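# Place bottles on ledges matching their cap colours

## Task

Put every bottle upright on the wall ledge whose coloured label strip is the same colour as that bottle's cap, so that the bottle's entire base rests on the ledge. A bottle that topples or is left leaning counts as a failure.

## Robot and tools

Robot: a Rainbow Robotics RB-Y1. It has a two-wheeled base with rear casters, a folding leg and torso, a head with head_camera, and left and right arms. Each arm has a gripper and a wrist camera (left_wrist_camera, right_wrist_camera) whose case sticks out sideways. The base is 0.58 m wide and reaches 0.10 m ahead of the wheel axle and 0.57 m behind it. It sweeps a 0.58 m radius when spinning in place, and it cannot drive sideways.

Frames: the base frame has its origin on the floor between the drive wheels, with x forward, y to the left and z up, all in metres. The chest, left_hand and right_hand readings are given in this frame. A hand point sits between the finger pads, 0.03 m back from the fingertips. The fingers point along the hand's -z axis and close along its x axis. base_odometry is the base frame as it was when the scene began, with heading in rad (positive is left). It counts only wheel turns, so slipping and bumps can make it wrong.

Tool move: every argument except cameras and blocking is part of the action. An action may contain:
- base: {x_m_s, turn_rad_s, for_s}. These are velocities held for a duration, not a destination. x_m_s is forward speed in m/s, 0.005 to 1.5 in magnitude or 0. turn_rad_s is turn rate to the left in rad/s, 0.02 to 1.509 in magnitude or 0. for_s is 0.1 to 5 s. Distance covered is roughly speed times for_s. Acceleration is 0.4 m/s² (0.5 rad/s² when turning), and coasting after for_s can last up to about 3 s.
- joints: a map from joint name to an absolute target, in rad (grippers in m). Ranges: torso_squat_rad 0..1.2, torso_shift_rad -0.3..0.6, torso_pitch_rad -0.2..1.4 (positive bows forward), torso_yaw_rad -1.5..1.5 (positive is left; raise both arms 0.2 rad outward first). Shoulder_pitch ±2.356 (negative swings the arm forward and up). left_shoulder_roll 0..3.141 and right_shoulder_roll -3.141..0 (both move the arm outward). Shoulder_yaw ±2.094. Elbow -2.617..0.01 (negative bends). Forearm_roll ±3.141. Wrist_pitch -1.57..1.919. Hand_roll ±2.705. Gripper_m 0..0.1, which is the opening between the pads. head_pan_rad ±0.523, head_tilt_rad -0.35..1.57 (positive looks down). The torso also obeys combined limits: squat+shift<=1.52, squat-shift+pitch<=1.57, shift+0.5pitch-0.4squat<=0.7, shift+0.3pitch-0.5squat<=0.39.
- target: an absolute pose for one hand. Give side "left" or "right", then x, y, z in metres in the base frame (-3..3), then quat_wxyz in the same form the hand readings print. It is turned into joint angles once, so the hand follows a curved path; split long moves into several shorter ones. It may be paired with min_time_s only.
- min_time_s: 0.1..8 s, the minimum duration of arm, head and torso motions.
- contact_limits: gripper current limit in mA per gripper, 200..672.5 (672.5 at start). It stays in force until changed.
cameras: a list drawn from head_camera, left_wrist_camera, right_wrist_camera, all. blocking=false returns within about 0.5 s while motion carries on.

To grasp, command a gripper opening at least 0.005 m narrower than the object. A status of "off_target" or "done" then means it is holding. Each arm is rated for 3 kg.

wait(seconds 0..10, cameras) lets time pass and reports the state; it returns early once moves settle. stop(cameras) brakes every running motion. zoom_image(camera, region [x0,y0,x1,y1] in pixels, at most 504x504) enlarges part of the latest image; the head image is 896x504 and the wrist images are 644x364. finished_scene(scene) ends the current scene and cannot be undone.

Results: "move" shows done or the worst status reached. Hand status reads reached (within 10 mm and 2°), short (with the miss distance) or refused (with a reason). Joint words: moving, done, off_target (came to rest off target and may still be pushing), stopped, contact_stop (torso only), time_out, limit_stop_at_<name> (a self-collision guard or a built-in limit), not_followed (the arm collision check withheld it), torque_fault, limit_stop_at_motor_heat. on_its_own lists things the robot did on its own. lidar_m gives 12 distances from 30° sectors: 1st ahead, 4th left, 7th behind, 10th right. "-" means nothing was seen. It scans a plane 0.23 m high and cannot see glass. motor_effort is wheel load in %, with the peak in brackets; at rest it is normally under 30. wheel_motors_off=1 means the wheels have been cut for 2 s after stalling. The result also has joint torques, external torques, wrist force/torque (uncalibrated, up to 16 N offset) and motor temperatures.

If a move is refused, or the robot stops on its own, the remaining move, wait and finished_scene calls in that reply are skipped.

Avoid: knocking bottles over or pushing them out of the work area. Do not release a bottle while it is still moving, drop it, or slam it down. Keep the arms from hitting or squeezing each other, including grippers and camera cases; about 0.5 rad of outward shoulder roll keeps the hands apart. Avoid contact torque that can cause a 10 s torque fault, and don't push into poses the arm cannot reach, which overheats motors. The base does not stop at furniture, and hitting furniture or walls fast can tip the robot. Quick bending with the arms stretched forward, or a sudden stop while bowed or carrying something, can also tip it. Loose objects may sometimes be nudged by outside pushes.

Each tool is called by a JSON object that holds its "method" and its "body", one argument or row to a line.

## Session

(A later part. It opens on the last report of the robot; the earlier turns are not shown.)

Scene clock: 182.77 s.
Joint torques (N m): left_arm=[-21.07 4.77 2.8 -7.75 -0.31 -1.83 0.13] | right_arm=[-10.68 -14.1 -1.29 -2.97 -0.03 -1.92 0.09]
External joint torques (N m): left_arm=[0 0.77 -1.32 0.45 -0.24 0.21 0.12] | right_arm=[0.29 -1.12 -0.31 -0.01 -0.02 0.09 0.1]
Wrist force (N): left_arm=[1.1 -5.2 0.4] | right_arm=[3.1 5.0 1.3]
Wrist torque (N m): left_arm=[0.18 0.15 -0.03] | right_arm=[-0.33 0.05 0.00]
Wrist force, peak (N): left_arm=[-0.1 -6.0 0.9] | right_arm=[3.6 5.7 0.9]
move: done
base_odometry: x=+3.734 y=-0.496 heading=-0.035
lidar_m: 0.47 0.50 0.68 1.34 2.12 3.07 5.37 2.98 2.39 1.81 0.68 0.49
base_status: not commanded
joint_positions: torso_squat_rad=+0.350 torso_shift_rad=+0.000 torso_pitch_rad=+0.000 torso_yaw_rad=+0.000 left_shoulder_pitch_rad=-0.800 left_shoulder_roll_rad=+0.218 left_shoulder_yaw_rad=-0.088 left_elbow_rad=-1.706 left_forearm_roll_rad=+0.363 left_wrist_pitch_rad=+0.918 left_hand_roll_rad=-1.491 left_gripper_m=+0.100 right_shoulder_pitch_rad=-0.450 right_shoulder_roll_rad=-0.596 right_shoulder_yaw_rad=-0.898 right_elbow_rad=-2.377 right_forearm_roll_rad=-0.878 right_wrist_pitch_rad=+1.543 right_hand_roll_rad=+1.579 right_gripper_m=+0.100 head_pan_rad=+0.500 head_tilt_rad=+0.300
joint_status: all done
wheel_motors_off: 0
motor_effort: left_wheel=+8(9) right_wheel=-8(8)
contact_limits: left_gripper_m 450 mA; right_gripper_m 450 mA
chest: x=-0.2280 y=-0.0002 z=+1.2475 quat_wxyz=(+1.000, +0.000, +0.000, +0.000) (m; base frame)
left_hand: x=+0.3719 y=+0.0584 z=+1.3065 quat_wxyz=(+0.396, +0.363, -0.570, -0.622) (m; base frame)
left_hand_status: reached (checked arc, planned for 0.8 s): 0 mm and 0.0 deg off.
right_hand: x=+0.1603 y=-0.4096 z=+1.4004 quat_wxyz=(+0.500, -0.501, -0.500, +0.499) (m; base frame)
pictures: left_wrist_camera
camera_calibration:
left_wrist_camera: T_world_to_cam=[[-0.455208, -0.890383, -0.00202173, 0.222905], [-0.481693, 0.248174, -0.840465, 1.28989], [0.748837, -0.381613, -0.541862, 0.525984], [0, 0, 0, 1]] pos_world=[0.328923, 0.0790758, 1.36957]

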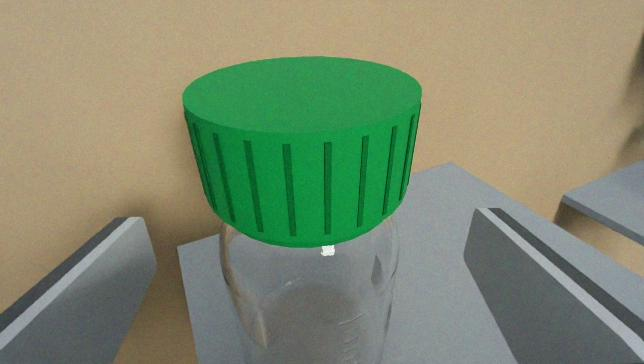

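{"method": "move", "body": {
  "joints": {"left_gripper_m": 0.044}
}}

{"method": "move", "body": {
  "target": {"side": "left", "x": 0.372, "y": 0.0584, "z": 1.332, "quat_wxyz": [0.39614, 0.363, -0.5698, -0.62182]},
  "min_time_s": 0.8
}}

{"method": "move", "body": {
  "target": {"side": "left", "x": 0.235, "y": 0.122, "z": 1.335, "quat_wxyz": [0.39614, 0.363, -0.5698, -0.62182]},
  "cameras": ["left_wrist_camera"]
}}

{"method": "move", "body": {
  "target": {"side": "left", "x": 0.19, "y": 0.26, "z": 1.30, "quat_wxyz": [0.46344, 0.42467, -0.52544, -0.57342]}
}}

{"method": "move", "body": {
  "target": {"side": "left", "x": 0.20, "y": 0.39, "z": 1.234, "quat_wxyz": [0.52134, 0.47772, -0.47772, -0.52134]},
  "cameras": ["head_camera", "left_wrist_camera"]
}}

Scene clock: 184.47 s.
Joint torques (N m): left_arm=[-21.2 4.8 2.73 -7.63 -0.2 -1.85 0.25] | right_arm=[-10.84 -14.22 -1.22 -2.74 -0.14 -1.69 0.27]
External joint torques (N m): left_arm=[-0.13 0.8 -1.39 0.57 -0.13 0.19 0.23] | right_arm=[0.13 -1.24 -0.24 0.22 -0.12 0.32 0.28]
Wrist force (N): left_arm=[0.4 -4.4 0.5] | right_arm=[2.7 4.8 0.8]
Wrist torque (N m): left_arm=[0.21 0.13 -0.02] | right_arm=[-0.26 -0.03 -0.05]
Wrist force, peak (N): left_arm=[1.1 -5.4 0.5] | right_arm=[3.1 5.6 1.4]
move: off_target
base_odometry: x=+3.734 y=-0.496 heading=-0.035
lidar_m: 0.47 0.49 0.68 1.35 2.13 3.06 5.36 2.98 2.41 1.80 0.67 0.49
base_status: not commanded
joint_positions: torso_squat_rad=+0.350 torso_shift_rad=+0.000 torso_pitch_rad=+0.000 torso_yaw_rad=+0.000 left_shoulder_pitch_rad=-0.800 left_shoulder_roll_rad=+0.218 left_shoulder_yaw_rad=-0.088 left_elbow_rad=-1.706 left_forearm_roll_rad=+0.363 left_wrist_pitch_rad=+0.918 left_hand_roll_rad=-1.491 left_gripper_m=+0.055 right_shoulder_pitch_rad=-0.450 right_shoulder_roll_rad=-0.596 right_shoulder_yaw_rad=-0.898 right_elbow_rad=-2.377 right_forearm_roll_rad=-0.878 right_wrist_pitch_rad=+1.543 right_hand_roll_rad=+1.579 right_gripper_m=+0.100 head_pan_rad=+0.500 head_tilt_rad=+0.300
joint_status: left_gripper_m off_target (ended at +0.055, target +0.044)
wheel_motors_off: 0
motor_effort: left_wheel=+8(9) right_wheel=-7(8)
contact_limits: left_gripper_m 450 mA; right_gripper_m 450 mA
chest: x=-0.2280 y=-0.0002 z=+1.2475 quat_wxyz=(+1.000, +0.000, +0.000, +0.000) (m; base frame)
left_hand: x=+0.3719 y=+0.0584 z=+1.3065 quat_wxyz=(+0.396, +0.363, -0.570, -0.622) (m; base frame)
right_hand: x=+0.1603 y=-0.4096 z=+1.4004 quat_wxyz=(+0.500, -0.501, -0.500, +0.499) (m; base frame)
pictures: none

Scene clock: 185.60 s.
Joint torques (N m): left_arm=[-23.25 6.41 5.82 -7.77 0.03 -2.48 0.48] | right_arm=[-10.91 -14.02 -1.18 -2.69 -0.12 -1.71 0.09]
External joint torques (N m): left_arm=[-1.81 1.9 1.62 0 0.13 -0.45 0.46] | right_arm=[0.06 -1.04 -0.2 0.27 -0.11 0.3 0.1]
Wrist force (N): left_arm=[1.1 -6.9 0.5] | right_arm=[3.5 4.6 1.0]
Wrist torque (N m): left_arm=[0.18 0.12 -0.17] | right_arm=[-0.22 0.07 -0.08]
Wrist force, peak (N): left_arm=[1.2 -7.1 0.5] | right_arm=[3.3 5.5 0.7]
move: done
base_odometry: x=+3.734 y=-0.496 heading=-0.035
lidar_m: 0.47 0.49 0.68 1.34 2.12 3.06 5.37 2.98 2.41 1.81 0.67 0.49
base_status: not commanded
joint_positions: torso_squat_rad=+0.350 torso_shift_rad=+0.000 torso_pitch_rad=+0.000 torso_yaw_rad=+0.000 left_shoulder_pitch_rad=-0.865 left_shoulder_roll_rad=+0.231 left_shoulder_yaw_rad=-0.069 left_elbow_rad=-1.701 left_forearm_roll_rad=+0.372 left_wrist_pitch_rad=+0.977 left_hand_roll_rad=-1.475 left_gripper_m=+0.055 right_shoulder_pitch_rad=-0.450 right_shoulder_roll_rad=-0.596 right_shoulder_yaw_rad=-0.898 right_elbow_rad=-2.377 right_forearm_roll_rad=-0.878 right_wrist_pitch_rad=+1.543 right_hand_roll_rad=+1.579 right_gripper_m=+0.100 head_pan_rad=+0.500 head_tilt_rad=+0.300
joint_status: all done
wheel_motors_off: 0
motor_effort: left_wheel=+8(9) right_wheel=-7(8)
contact_limits: left_gripper_m 450 mA; right_gripper_m 450 mA
chest: x=-0.2280 y=-0.0002 z=+1.2475 quat_wxyz=(+1.000, +0.000, +0.000, +0.000) (m; base frame)
left_hand: x=+0.3719 y=+0.0581 z=+1.3319 quat_wxyz=(+0.396, +0.363, -0.570, -0.622) (m; base frame)
left_hand_status: reached (checked arc, planned for 0.8 s): 0 mm and 0.0 deg off.
right_hand: x=+0.1603 y=-0.4096 z=+1.4004 quat_wxyz=(+0.500, -0.501, -0.500, +0.499) (m; base frame)
pictures: none

Scene clock: 187.30 s.
Joint torques (N m): left_arm=[-17.31 5.4 5.04 -5.17 -0.48 -2.71 0.31] | right_arm=[-10.64 -14.42 -1.11 -2.76 -0.04 -1.72 -0.03]
External joint torques (N m): left_arm=[-2.19 0.9 1.02 -0.64 -0.08 -0.71 0.29] | right_arm=[0.33 -1.44 -0.13 0.2 -0.03 0.29 -0.03]
Wrist force (N): left_arm=[1.0 -6.5 0.7] | right_arm=[3.0 4.8 0.8]
Wrist torque (N m): left_arm=[0.13 0.14 -0.16] | right_arm=[-0.24 0.10 -0.02]
Wrist force, peak (N): left_arm=[0.9 -7.8 0.7] | right_arm=[3.4 5.1 1.2]
move: done
base_odometry: x=+3.734 y=-0.496 heading=-0.035
lidar_m: 0.47 0.49 0.68 1.34 2.13 3.06 5.37 2.99 2.40 1.81 0.67 0.49
base_status: not commanded
joint_positions: torso_squat_rad=+0.350 torso_shift_rad=+0.000 torso_pitch_rad=+0.000 torso_yaw_rad=+0.000 left_shoulder_pitch_rad=-0.556 left_shoulder_roll_rad=+0.368 left_shoulder_yaw_rad=+0.027 left_elbow_rad=-2.377 left_forearm_roll_rad=+0.488 left_wrist_pitch_rad=+1.323 left_hand_roll_rad=-1.351 left_gripper_m=+0.055 right_shoulder_pitch_rad=-0.450 right_shoulder_roll_rad=-0.596 right_shoulder_yaw_rad=-0.898 right_elbow_rad=-2.377 right_forearm_roll_rad=-0.878 right_wrist_pitch_rad=+1.543 right_hand_roll_rad=+1.579 right_gripper_m=+0.100 head_pan_rad=+0.500 head_tilt_rad=+0.300
joint_status: all done
wheel_motors_off: 0
motor_effort: left_wheel=+8(9) right_wheel=-7(8)
contact_limits: left_gripper_m 450 mA; right_gripper_m 450 mA
chest: x=-0.2280 y=-0.0002 z=+1.2475 quat_wxyz=(+1.000, +0.000, +0.000, +0.000) (m; base frame)
left_hand: x=+0.2354 y=+0.1215 z=+1.3348 quat_wxyz=(+0.396, +0.363, -0.569, -0.622) (m; base frame)
left_hand_status: reached (checked arc, planned for 0.9 s): 1 mm and 0.1 deg off.
right_hand: x=+0.1603 y=-0.4096 z=+1.4004 quat_wxyz=(+0.500, -0.501, -0.500, +0.499) (m; base frame)
pictures: left_wrist_camera
camera_calibration:
left_wrist_camera: T_world_to_cam=[[-0.455094, -0.890438, -0.00288827, 0.218168], [-0.482277, 0.249211, -0.839823, 1.23157], [0.74853, -0.380806, -0.542853, 0.668945], [0, 0, 0, 1]] pos_world=[0.19252, 0.142082, 1.39807]

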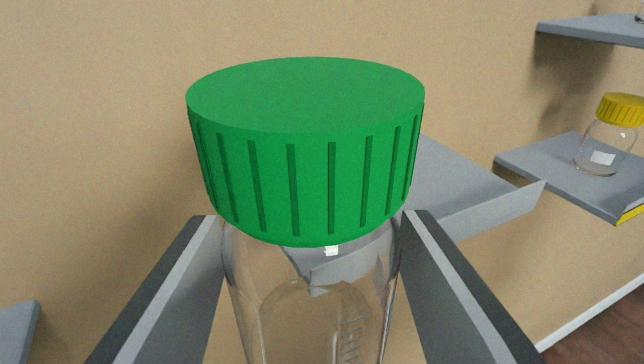

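Scene clock: 188.37 s.
Joint torques (N m): left_arm=[-12.14 8.66 3.44 -5.49 -0.49 -2.56 0.15] | right_arm=[-10.99 -14.34 -1.42 -2.57 0.01 -1.59 0.01]
External joint torques (N m): left_arm=[-2.03 1.04 -0.44 -0.87 -0.19 -0.54 0.14] | right_arm=[-0.02 -1.36 -0.44 0.39 0.02 0.41 0.01]
Wrist force (N): left_arm=[1.0 -6.7 0.4] | right_arm=[3.4 4.6 1.0]
Wrist torque (N m): left_arm=[0.14 0.12 -0.03] | right_arm=[-0.23 0.10 -0.05]
Wrist force, peak (N): left_arm=[0.0 -8.4 0.0] | right_arm=[3.7 4.8 0.6]
move: done
base_odometry: x=+3.734 y=-0.496 heading=-0.035
lidar_m: 0.47 0.49 0.68 1.34 2.13 3.07 5.37 2.98 2.40 1.80 0.67 0.49
base_status: not commanded
joint_positions: torso_squat_rad=+0.350 torso_shift_rad=+0.000 torso_pitch_rad=+0.000 torso_yaw_rad=+0.000 left_shoulder_pitch_rad=-0.166 left_shoulder_roll_rad=+0.486 left_shoulder_yaw_rad=+0.363 left_elbow_rad=-2.562 left_forearm_roll_rad=+0.646 left_wrist_pitch_rad=+1.238 left_hand_roll_rad=-1.395 left_gripper_m=+0.055 right_shoulder_pitch_rad=-0.450 right_shoulder_roll_rad=-0.596 right_shoulder_yaw_rad=-0.898 right_elbow_rad=-2.377 right_forearm_roll_rad=-0.878 right_wrist_pitch_rad=+1.543 right_hand_roll_rad=+1.579 right_gripper_m=+0.100 head_pan_rad=+0.500 head_tilt_rad=+0.300
joint_status: all done
wheel_motors_off: 0
motor_effort: left_wheel=+8(9) right_wheel=-7(8)
contact_limits: left_gripper_m 450 mA; right_gripper_m 450 mA
chest: x=-0.2280 y=-0.0002 z=+1.2475 quat_wxyz=(+1.000, +0.000, +0.000, +0.000) (m; base frame)
left_hand: x=+0.1899 y=+0.2603 z=+1.3001 quat_wxyz=(+0.465, +0.425, -0.525, -0.572) (m; base frame)
left_hand_status: reached (checked arc, planned for 0.7 s): 0 mm and 0.2 deg off.
right_hand: x=+0.1604 y=-0.4096 z=+1.4004 quat_wxyz=(+0.500, -0.501, -0.500, +0.499) (m; base frame)
pictures: none

Scene clock: 189.33 s.
Joint torques (N m): left_arm=[-10.25 10.62 4.82 -8.44 0.05 -2.3 0.58] | right_arm=[-10.63 -14.01 -1.15 -2.89 -0.06 -1.92 0.03]
External joint torques (N m): left_arm=[-2.11 0.44 -0.05 -1.09 -0.08 -0.26 0.57] | right_arm=[0.34 -1.03 -0.16 0.07 -0.05 0.09 0.04]
Wrist force (N): left_arm=[1.0 -6.5 0.3] | right_arm=[2.5 5.3 1.0]
Wrist torque (N m): left_arm=[0.14 0.11 -0.03] | right_arm=[-0.33 0.01 -0.06]
Wrist force, peak (N): left_arm=[0.1 -8.2 -0.1] | right_arm=[3.8 5.5 0.7]
move: done
base_odometry: x=+3.734 y=-0.496 heading=-0.035
lidar_m: 0.47 0.49 0.68 1.34 2.13 3.07 5.37 2.99 2.40 1.80 0.67 0.49
base_status: not commanded
joint_positions: torso_squat_rad=+0.350 torso_shift_rad=+0.000 torso_pitch_rad=+0.000 torso_yaw_rad=+0.000 left_shoulder_pitch_rad=+0.085 left_shoulder_roll_rad=+0.471 left_shoulder_yaw_rad=+0.523 left_elbow_rad=-2.314 left_forearm_roll_rad=+0.741 left_wrist_pitch_rad=+0.888 left_hand_roll_rad=-1.620 left_gripper_m=+0.055 right_shoulder_pitch_rad=-0.450 right_shoulder_roll_rad=-0.596 right_shoulder_yaw_rad=-0.898 right_elbow_rad=-2.377 right_forearm_roll_rad=-0.878 right_wrist_pitch_rad=+1.543 right_hand_roll_rad=+1.579 right_gripper_m=+0.100 head_pan_rad=+0.500 head_tilt_rad=+0.300
joint_status: all done
wheel_motors_off: 0
motor_effort: left_wheel=+8(8) right_wheel=-7(8)
contact_limits: left_gripper_m 450 mA; right_gripper_m 450 mA
chest: x=-0.2280 y=-0.0002 z=+1.2475 quat_wxyz=(+1.000, +0.000, +0.000, +0.000) (m; base frame)
left_hand: x=+0.1999 y=+0.3902 z=+1.2339 quat_wxyz=(+0.522, +0.478, -0.477, -0.521) (m; base frame)
left_hand_status: reached (checked arc, planned for 0.6 s): 0 mm and 0.1 deg off.
right_hand: x=+0.1604 y=-0.4096 z=+1.4004 quat_wxyz=(+0.500, -0.501, -0.500, +0.499) (m; base frame)
pictures: head_camera, left_wrist_camera
camera_calibration:
head_camera: T_world_to_cam=[[0.453512, -0.890964, 0.0225608, 0.0653548], [-0.221475, -0.137181, -0.965469, 1.41037], [0.863293, 0.432855, -0.25954, 0.49677], [0, 0, 0, 1]] pos_world=[-0.146137, 0.0366748, 1.48912]
left_wrist_camera: T_world_to_cam=[[-0.0347819, -0.999393, -0.00169144, 0.397956], [-0.542788, 0.0203117, -0.839624, 1.16385], [0.839149, -0.0282856, -0.543166, 0.58767], [0, 0, 0, 1]] pos_world=[0.152421, 0.390697, 1.29707]

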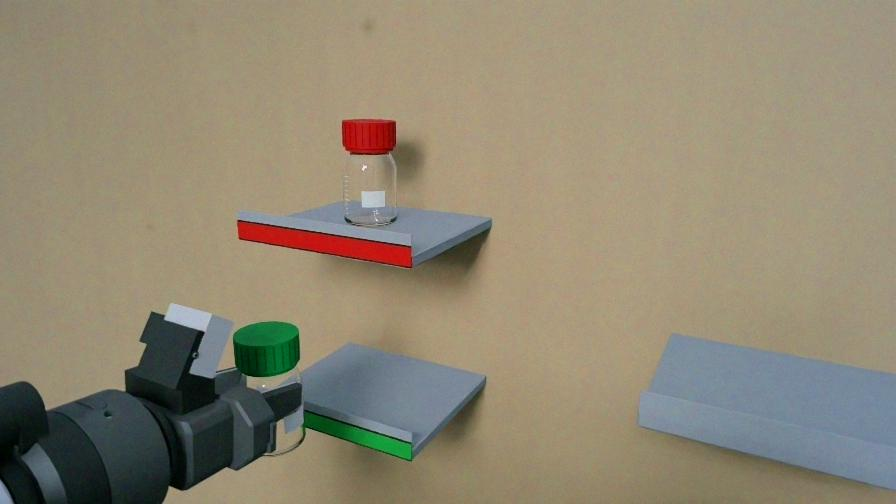

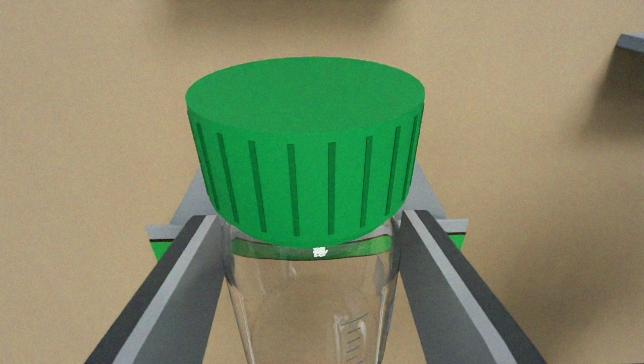

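{"method": "move", "body": {
  "target": {"side": "left", "x": 0.30, "y": 0.39, "z": 1.234, "quat_wxyz": [0.52134, 0.47772, -0.47772, -0.52134]}
}}

{"method": "move", "body": {
  "target": {"side": "left", "x": 0.369, "y": 0.39, "z": 1.232, "quat_wxyz": [0.52134, 0.47772, -0.47772, -0.52134]}
}}

{"method": "move", "body": {
  "target": {"side": "left", "x": 0.369, "y": 0.39, "z": 1.209, "quat_wxyz": [0.52134, 0.47772, -0.47772, -0.52134]},
  "min_time_s": 1,
  "cameras": ["head_camera", "left_wrist_camera"]
}}

Scene clock: 190.73 s.
Joint torques (N m): left_arm=[-14.61 13.19 3.93 -8.75 0.09 -2.21 0.1] | right_arm=[-10.63 -13.42 -1.06 -2.81 -0.12 -1.92 0.05]
External joint torques (N m): left_arm=[-0.55 1.79 -0.77 -0.32 -0.09 -0.17 0.08] | right_arm=[0.33 -0.44 -0.08 0.15 -0.11 0.09 0.06]
Wrist force (N): left_arm=[1.0 -6.3 0.4] | right_arm=[2.0 5.1 1.2]
Wrist torque (N m): left_arm=[0.12 0.11 -0.04] | right_arm=[-0.26 -0.10 -0.05]
Wrist force, peak (N): left_arm=[0.2 9.8 8.7] | right_arm=[4.0 5.3 1.3]
move: done
base_odometry: x=+3.735 y=-0.496 heading=-0.036
lidar_m: 0.47 0.50 0.67 1.34 2.13 3.07 5.37 2.98 2.40 1.80 0.66 0.50
base_status: not commanded
joint_positions: torso_squat_rad=+0.350 torso_shift_rad=+0.000 torso_pitch_rad=+0.000 torso_yaw_rad=+0.000 left_shoulder_pitch_rad=-0.233 left_shoulder_roll_rad=+0.499 left_shoulder_yaw_rad=+0.381 left_elbow_rad=-1.949 left_forearm_roll_rad=+0.618 left_wrist_pitch_rad=+0.819 left_hand_roll_rad=-1.655 left_gripper_m=+0.055 right_shoulder_pitch_rad=-0.450 right_shoulder_roll_rad=-0.596 right_shoulder_yaw_rad=-0.898 right_elbow_rad=-2.377 right_forearm_roll_rad=-0.878 right_wrist_pitch_rad=+1.543 right_hand_roll_rad=+1.579 right_gripper_m=+0.100 head_pan_rad=+0.500 head_tilt_rad=+0.300
joint_status: all done
wheel_motors_off: 0
motor_effort: left_wheel=+7(11) right_wheel=-7(8)
contact_limits: left_gripper_m 450 mA; right_gripper_m 450 mA
chest: x=-0.2279 y=-0.0002 z=+1.2475 quat_wxyz=(+1.000, +0.000, +0.000, +0.000) (m; base frame)
left_hand: x=+0.2994 y=+0.3898 z=+1.2342 quat_wxyz=(+0.522, +0.478, -0.478, -0.521) (m; base frame)
left_hand_status: reached (checked arc, planned for 0.7 s): 1 mm and 0.0 deg off.
right_hand: x=+0.1604 y=-0.4097 z=+1.4003 quat_wxyz=(+0.500, -0.501, -0.500, +0.499) (m; base frame)
pictures: none

Scene clock: 191.80 s.
Joint torques (N m): left_arm=[-19.19 13.95 3.25 -9.6 0.06 -2.41 0.19] | right_arm=[-11.05 -14.11 -0.95 -2.62 -0.11 -1.9 0.02]
External joint torques (N m): left_arm=[-1.18 1.81 -1.1 -0.32 -0.21 -0.39 0.17] | right_arm=[-0.08 -1.12 0.03 0.35 -0.1 0.11 0.03]
Wrist force (N): left_arm=[1.0 -6.5 0.6] | right_arm=[3.2 4.3 0.9]
Wrist torque (N m): left_arm=[0.12 0.13 -0.02] | right_arm=[-0.20 0.06 -0.08]
Wrist force, peak (N): left_arm=[1.5 -8.2 -0.3] | right_arm=[3.2 5.6 1.0]
move: done
base_odometry: x=+3.735 y=-0.496 heading=-0.036
lidar_m: 0.47 0.49 0.68 1.34 2.13 3.07 5.37 2.98 2.39 1.81 0.67 0.49
base_status: not commanded
joint_positions: torso_squat_rad=+0.350 torso_shift_rad=+0.000 torso_pitch_rad=+0.000 torso_yaw_rad=+0.000 left_shoulder_pitch_rad=-0.450 left_shoulder_roll_rad=+0.509 left_shoulder_yaw_rad=+0.312 left_elbow_rad=-1.622 left_forearm_roll_rad=+0.603 left_wrist_pitch_rad=+0.708 left_hand_roll_rad=-1.731 left_gripper_m=+0.055 right_shoulder_pitch_rad=-0.450 right_shoulder_roll_rad=-0.596 right_shoulder_yaw_rad=-0.898 right_elbow_rad=-2.377 right_forearm_roll_rad=-0.878 right_wrist_pitch_rad=+1.543 right_hand_roll_rad=+1.579 right_gripper_m=+0.100 head_pan_rad=+0.500 head_tilt_rad=+0.300
joint_status: all done
wheel_motors_off: 0
motor_effort: left_wheel=+8(8) right_wheel=-7(8)
contact_limits: left_gripper_m 450 mA; right_gripper_m 450 mA
chest: x=-0.2280 y=-0.0002 z=+1.2475 quat_wxyz=(+1.000, +0.000, +0.000, +0.000) (m; base frame)
left_hand: x=+0.3688 y=+0.3901 z=+1.2322 quat_wxyz=(+0.521, +0.478, -0.478, -0.521) (m; base frame)
left_hand_status: reached (checked arc, planned for 0.7 s): 0 mm and 0.0 deg off.
right_hand: x=+0.1604 y=-0.4097 z=+1.4004 quat_wxyz=(+0.500, -0.501, -0.500, +0.499) (m; base frame)
pictures: none

Scene clock: 193.13 s.
Joint torques (N m): left_arm=[-16.72 10.23 0.85 -8.1 0.4 -0.93 -0.06] | right_arm=[-10.44 -13.65 -1.47 -2.92 -0.06 -1.94 -0.09]
External joint torques (N m): left_arm=[1.02 -1.71 -3.49 1.45 0.11 1.08 -0.07] | right_arm=[0.52 -0.67 -0.48 0.04 -0.05 0.07 -0.08]
Wrist force (N): left_arm=[-1.2 -1.4 2.2] | right_arm=[3.6 4.1 0.9]
Wrist torque (N m): left_arm=[0.31 0.19 -0.07] | right_arm=[-0.17 0.09 -0.03]
Wrist force, peak (N): left_arm=[1.0 -6.8 0.6] | right_arm=[3.4 5.6 0.6]
move: done
base_odometry: x=+3.735 y=-0.496 heading=-0.036
lidar_m: 0.47 0.49 0.68 1.35 2.13 3.07 5.37 2.98 2.40 1.81 0.67 0.49
base_status: not commanded
joint_positions: torso_squat_rad=+0.350 torso_shift_rad=+0.000 torso_pitch_rad=+0.000 torso_yaw_rad=+0.000 left_shoulder_pitch_rad=-0.416 left_shoulder_roll_rad=+0.490 left_shoulder_yaw_rad=+0.300 left_elbow_rad=-1.599 left_forearm_roll_rad=+0.616 left_wrist_pitch_rad=+0.649 left_hand_roll_rad=-1.761 left_gripper_m=+0.055 right_shoulder_pitch_rad=-0.450 right_shoulder_roll_rad=-0.596 right_shoulder_yaw_rad=-0.898 right_elbow_rad=-2.377 right_forearm_roll_rad=-0.878 right_wrist_pitch_rad=+1.543 right_hand_roll_rad=+1.579 right_gripper_m=+0.100 head_pan_rad=+0.500 head_tilt_rad=+0.300
joint_status: all done
wheel_motors_off: 0
motor_effort: left_wheel=+7(8) right_wheel=-7(8)
contact_limits: left_gripper_m 450 mA; right_gripper_m 450 mA
chest: x=-0.2280 y=-0.0002 z=+1.2475 quat_wxyz=(+1.000, +0.000, +0.000, +0.000) (m; base frame)
left_hand: x=+0.3682 y=+0.3905 z=+1.2102 quat_wxyz=(+0.523, +0.478, -0.477, -0.520) (m; base frame)
left_hand_status: reached (checked arc, planned for 1.0 s): 2 mm and 0.2 deg off.
right_hand: x=+0.1603 y=-0.4097 z=+1.4004 quat_wxyz=(+0.500, -0.501, -0.500, +0.499) (m; base frame)
pictures: head_camera, left_wrist_camera
camera_calibration:
head_camera: T_world_to_cam=[[0.453492, -0.890977, 0.0224746, 0.0653913], [-0.221515, -0.137101, -0.965471, 1.41035], [0.863294, 0.432855, -0.259539, 0.496813], [0, 0, 0, 1]] pos_world=[-0.146136, 0.0365747, 1.48912]
left_wrist_camera: T_world_to_cam=[[-0.032504, -0.99947, -0.00184476, 0.403463], [-0.542746, 0.0192006, -0.839677, 1.23581], [0.839268, -0.0262916, -0.543083, 0.43279], [0, 0, 0, 1]] pos_world=[0.32062, 0.3909, 1.27347]

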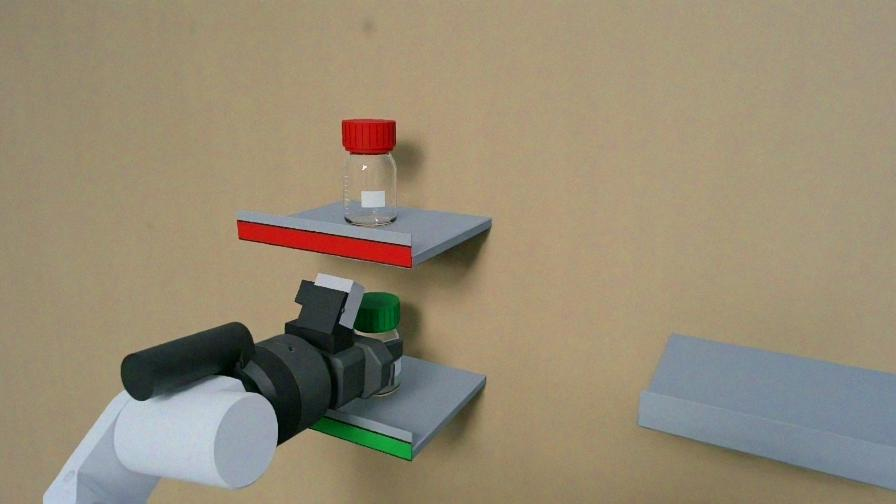

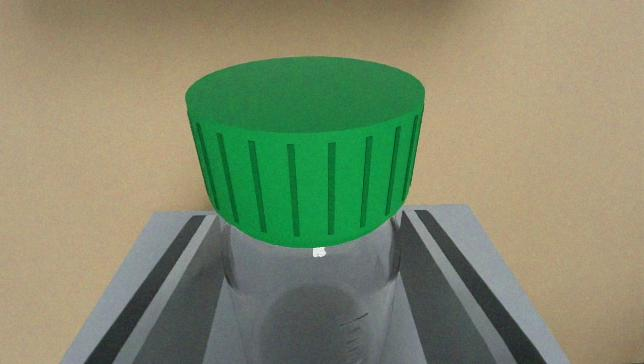

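{"method": "move", "body": {
  "joints": {"left_gripper_m": 0.1}
}}

{"method": "move", "body": {
  "target": {"side": "left", "x": 0.32, "y": 0.39, "z": 1.2135, "quat_wxyz": [0.52134, 0.47772, -0.47772, -0.52134]}
}}

{"method": "move", "body": {
  "target": {"side": "left", "x": 0.20, "y": 0.38, "z": 1.22, "quat_wxyz": [0.52134, 0.47772, -0.47772, -0.52134]},
  "cameras": ["head_camera", "left_wrist_camera"]
}}

{"method": "move", "body": {
  "joints": {"head_pan_rad": 0.0},
  "cameras": ["head_camera"]
}}

Scene clock: 195.00 s.
Joint torques (N m): left_arm=[-18.03 11.63 1.61 -8.9 0.27 -1.79 0] | right_arm=[-10.72 -14.4 -1.14 -2.96 -0.16 -1.71 -0.05]
External joint torques (N m): left_arm=[-0.29 -0.31 -2.73 0.65 -0.02 0.21 -0.02] | right_arm=[0.25 -1.42 -0.16 0 -0.15 0.3 -0.04]
Wrist force (N): left_arm=[0.7 -4.8 0.6] | right_arm=[2.9 4.3 1.1]
Wrist torque (N m): left_arm=[0.15 0.07 -0.04] | right_arm=[-0.23 0.01 -0.04]
Wrist force, peak (N): left_arm=[1.1 -5.5 0.4] | right_arm=[3.4 5.1 0.8]
move: done
base_odometry: x=+3.735 y=-0.496 heading=-0.036
lidar_m: 0.47 0.49 0.68 1.34 2.12 3.07 5.37 2.99 2.40 1.81 0.67 0.49
base_status: not commanded
joint_positions: torso_squat_rad=+0.350 torso_shift_rad=+0.000 torso_pitch_rad=+0.000 torso_yaw_rad=+0.000 left_shoulder_pitch_rad=-0.415 left_shoulder_roll_rad=+0.489 left_shoulder_yaw_rad=+0.300 left_elbow_rad=-1.599 left_forearm_roll_rad=+0.616 left_wrist_pitch_rad=+0.649 left_hand_roll_rad=-1.761 left_gripper_m=+0.100 right_shoulder_pitch_rad=-0.450 right_shoulder_roll_rad=-0.596 right_shoulder_yaw_rad=-0.898 right_elbow_rad=-2.377 right_forearm_roll_rad=-0.878 right_wrist_pitch_rad=+1.543 right_hand_roll_rad=+1.579 right_gripper_m=+0.100 head_pan_rad=+0.500 head_tilt_rad=+0.300
joint_status: all done
wheel_motors_off: 0
motor_effort: left_wheel=+7(8) right_wheel=-6(7)
contact_limits: left_gripper_m 450 mA; right_gripper_m 450 mA
chest: x=-0.2280 y=-0.0002 z=+1.2475 quat_wxyz=(+1.000, +0.000, +0.000, +0.000) (m; base frame)
left_hand: x=+0.3682 y=+0.3904 z=+1.2098 quat_wxyz=(+0.523, +0.478, -0.477, -0.521) (m; base frame)
right_hand: x=+0.1603 y=-0.4097 z=+1.4004 quat_wxyz=(+0.500, -0.501, -0.500, +0.499) (m; base frame)
pictures: none

Scene clock: 195.90 s.
Joint torques (N m): left_arm=[-16.2 11.74 5.55 -9.75 0.14 -2.11 0.43] | right_arm=[-10.62 -13.97 -0.97 -2.42 -0.11 -1.83 0.01]
External joint torques (N m): left_arm=[-1.19 0.29 0.85 -0.75 -0.1 -0.09 0.41] | right_arm=[0.35 -0.99 0.01 0.54 -0.1 0.18 0.02]
Wrist force (N): left_arm=[1.1 -5.2 0.7] | right_arm=[3.1 4.6 0.3]
Wrist torque (N m): left_arm=[0.21 0.14 -0.16] | right_arm=[-0.29 0.00 0.00]
Wrist force, peak (N): left_arm=[0.3 -5.9 0.2] | right_arm=[3.4 5.5 -0.2]
move: done
base_odometry: x=+3.734 y=-0.496 heading=-0.036
lidar_m: 0.47 0.49 0.67 1.35 2.13 3.07 5.37 2.99 2.40 1.81 0.67 0.49
base_status: not commanded
joint_positions: torso_squat_rad=+0.350 torso_shift_rad=+0.000 torso_pitch_rad=+0.000 torso_yaw_rad=+0.000 left_shoulder_pitch_rad=-0.263 left_shoulder_roll_rad=+0.488 left_shoulder_yaw_rad=+0.340 left_elbow_rad=-1.831 left_forearm_roll_rad=+0.620 left_wrist_pitch_rad=+0.726 left_hand_roll_rad=-1.703 left_gripper_m=+0.100 right_shoulder_pitch_rad=-0.450 right_shoulder_roll_rad=-0.596 right_shoulder_yaw_rad=-0.898 right_elbow_rad=-2.377 right_forearm_roll_rad=-0.878 right_wrist_pitch_rad=+1.543 right_hand_roll_rad=+1.579 right_gripper_m=+0.100 head_pan_rad=+0.500 head_tilt_rad=+0.300
joint_status: all done
wheel_motors_off: 0
motor_effort: left_wheel=+7(8) right_wheel=-7(8)
contact_limits: left_gripper_m 450 mA; right_gripper_m 450 mA
chest: x=-0.2280 y=-0.0002 z=+1.2475 quat_wxyz=(+1.000, +0.000, +0.000, +0.000) (m; base frame)
left_hand: x=+0.3208 y=+0.3901 z=+1.2136 quat_wxyz=(+0.521, +0.478, -0.478, -0.522) (m; base frame)
left_hand_status: reached (checked arc, planned for 0.6 s): 1 mm and 0.1 deg off.
right_hand: x=+0.1603 y=-0.4097 z=+1.4004 quat_wxyz=(+0.500, -0.501, -0.500, +0.499) (m; base frame)
pictures: none

Scene clock: 197.03 s.
Joint torques (N m): left_arm=[-9.19 9.75 5.73 -7.89 -0.09 -2.16 0.29] | right_arm=[-10.47 -13.69 -0.47 -2.62 -0.1 -1.9 -0.09]
External joint torques (N m): left_arm=[-1.36 0.18 0.78 -0.19 -0.2 -0.12 0.28] | right_arm=[0.5 -0.71 0.51 0.34 -0.09 0.11 -0.08]
Wrist force (N): left_arm=[1.0 -5.0 0.6] | right_arm=[2.7 4.5 0.4]
Wrist torque (N m): left_arm=[0.17 0.13 -0.15] | right_arm=[-0.22 -0.02 -0.06]
Wrist force, peak (N): left_arm=[0.8 -5.5 0.8] | right_arm=[3.1 5.4 0.2]
move: done
base_odometry: x=+3.734 y=-0.496 heading=-0.036
lidar_m: 0.47 0.49 0.68 1.34 2.12 3.07 5.37 2.99 2.40 1.80 0.67 0.49
base_status: not commanded
joint_positions: torso_squat_rad=+0.350 torso_shift_rad=+0.000 torso_pitch_rad=+0.000 torso_yaw_rad=+0.000 left_shoulder_pitch_rad=+0.124 left_shoulder_roll_rad=+0.458 left_shoulder_yaw_rad=+0.466 left_elbow_rad=-2.321 left_forearm_roll_rad=+0.693 left_wrist_pitch_rad=+0.830 left_hand_roll_rad=-1.601 left_gripper_m=+0.100 right_shoulder_pitch_rad=-0.450 right_shoulder_roll_rad=-0.596 right_shoulder_yaw_rad=-0.898 right_elbow_rad=-2.377 right_forearm_roll_rad=-0.878 right_wrist_pitch_rad=+1.543 right_hand_roll_rad=+1.579 right_gripper_m=+0.100 head_pan_rad=+0.500 head_tilt_rad=+0.300
joint_status: all done
wheel_motors_off: 0
motor_effort: left_wheel=+7(8) right_wheel=-6(8)
contact_limits: left_gripper_m 450 mA; right_gripper_m 450 mA
chest: x=-0.2280 y=-0.0002 z=+1.2475 quat_wxyz=(+1.000, +0.000, +0.000, +0.000) (m; base frame)
left_hand: x=+0.2000 y=+0.3799 z=+1.2200 quat_wxyz=(+0.521, +0.478, -0.478, -0.521) (m; base frame)
left_hand_status: reached (checked arc, planned for 0.8 s): 0 mm and 0.0 deg off.
right_hand: x=+0.1603 y=-0.4097 z=+1.4004 quat_wxyz=(+0.500, -0.501, -0.500, +0.499) (m; base frame)
pictures: head_camera, left_wrist_camera
camera_calibration:
head_camera: T_world_to_cam=[[0.45349, -0.890978, 0.0224759, 0.0653891], [-0.221432, -0.13706, -0.965496, 1.4104], [0.863316, 0.432866, -0.259446, 0.496677], [0, 0, 0, 1]] pos_world=[-0.146137, 0.0365745, 1.48912]
left_wrist_camera: T_world_to_cam=[[-0.0364621, -0.999332, -0.00230158, 0.388756], [-0.542225, 0.0217184, -0.839953, 1.15219], [0.839442, -0.0293785, -0.542654, 0.579544], [0, 0, 0, 1]] pos_world=[0.152425, 0.380499, 1.28317]

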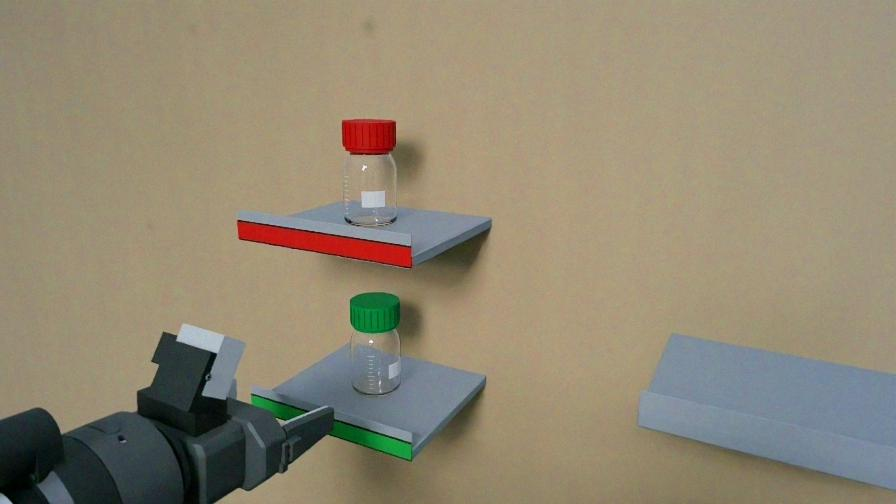

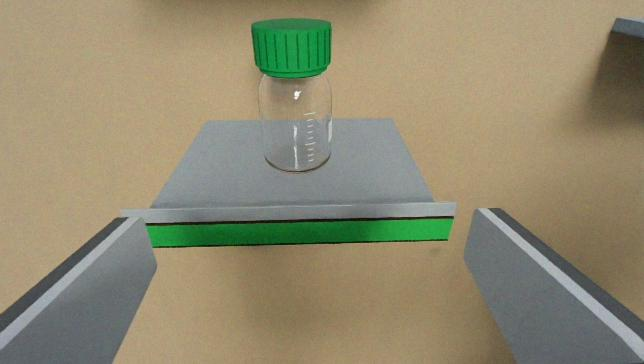

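Scene clock: 198.03 s.
Joint torques (N m): left_arm=[-9.08 9.31 5.53 -7.91 -0.07 -2.22 0.25] | right_arm=[-10.68 -13.79 -0.83 -2.91 -0.14 -1.88 -0.01]
External joint torques (N m): left_arm=[-1.25 -0.25 0.58 -0.21 -0.18 -0.18 0.24] | right_arm=[0.29 -0.8 0.15 0.05 -0.13 0.13 0]
Wrist force (N): left_arm=[0.8 -4.9 0.6] | right_arm=[3.2 4.3 1.3]
Wrist torque (N m): left_arm=[0.15 0.09 -0.17] | right_arm=[-0.20 0.06 -0.05]
Wrist force, peak (N): left_arm=[0.9 -5.2 0.6] | right_arm=[3.3 6.0 0.8]
move: done
base_odometry: x=+3.734 y=-0.496 heading=-0.036
lidar_m: 0.47 0.50 0.69 1.34 2.12 3.08 5.37 2.99 2.41 1.80 0.67 0.49
base_status: not commanded
joint_positions: torso_squat_rad=+0.350 torso_shift_rad=+0.000 torso_pitch_rad=+0.000 torso_yaw_rad=+0.000 left_shoulder_pitch_rad=+0.124 left_shoulder_roll_rad=+0.458 left_shoulder_yaw_rad=+0.466 left_elbow_rad=-2.321 left_forearm_roll_rad=+0.693 left_wrist_pitch_rad=+0.830 left_hand_roll_rad=-1.601 left_gripper_m=+0.100 right_shoulder_pitch_rad=-0.450 right_shoulder_roll_rad=-0.596 right_shoulder_yaw_rad=-0.898 right_elbow_rad=-2.377 right_forearm_roll_rad=-0.878 right_wrist_pitch_rad=+1.543 right_hand_roll_rad=+1.579 right_gripper_m=+0.100 head_pan_rad=+0.000 head_tilt_rad=+0.300
joint_status: all done
wheel_motors_off: 0
motor_effort: left_wheel=+8(8) right_wheel=-6(8)
contact_limits: left_gripper_m 450 mA; right_gripper_m 450 mA
chest: x=-0.2280 y=-0.0002 z=+1.2475 quat_wxyz=(+1.000, +0.000, +0.000, +0.000) (m; base frame)
left_hand: x=+0.2000 y=+0.3799 z=+1.2200 quat_wxyz=(+0.521, +0.478, -0.478, -0.521) (m; base frame)
right_hand: x=+0.1603 y=-0.4097 z=+1.4004 quat_wxyz=(+0.500, -0.501, -0.500, +0.499) (m; base frame)
pictures: head_camera
camera_calibration:
head_camera: T_world_to_cam=[[-0.0291501, -0.999325, 0.0223493, -0.0339666], [-0.260431, -0.0139937, -0.965391, 1.40228], [0.965052, -0.0339617, -0.259848, 0.518073], [0, 0, 0, 1]] pos_world=[-0.135761, 0.00327392, 1.48912]

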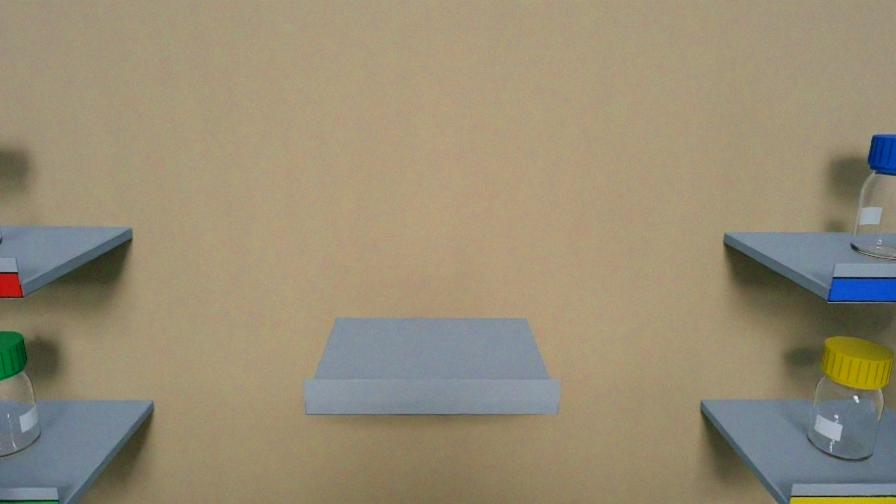

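{"method": "finished_scene", "body": {
  "scene": 1
}}

The scene is finished: the task was done.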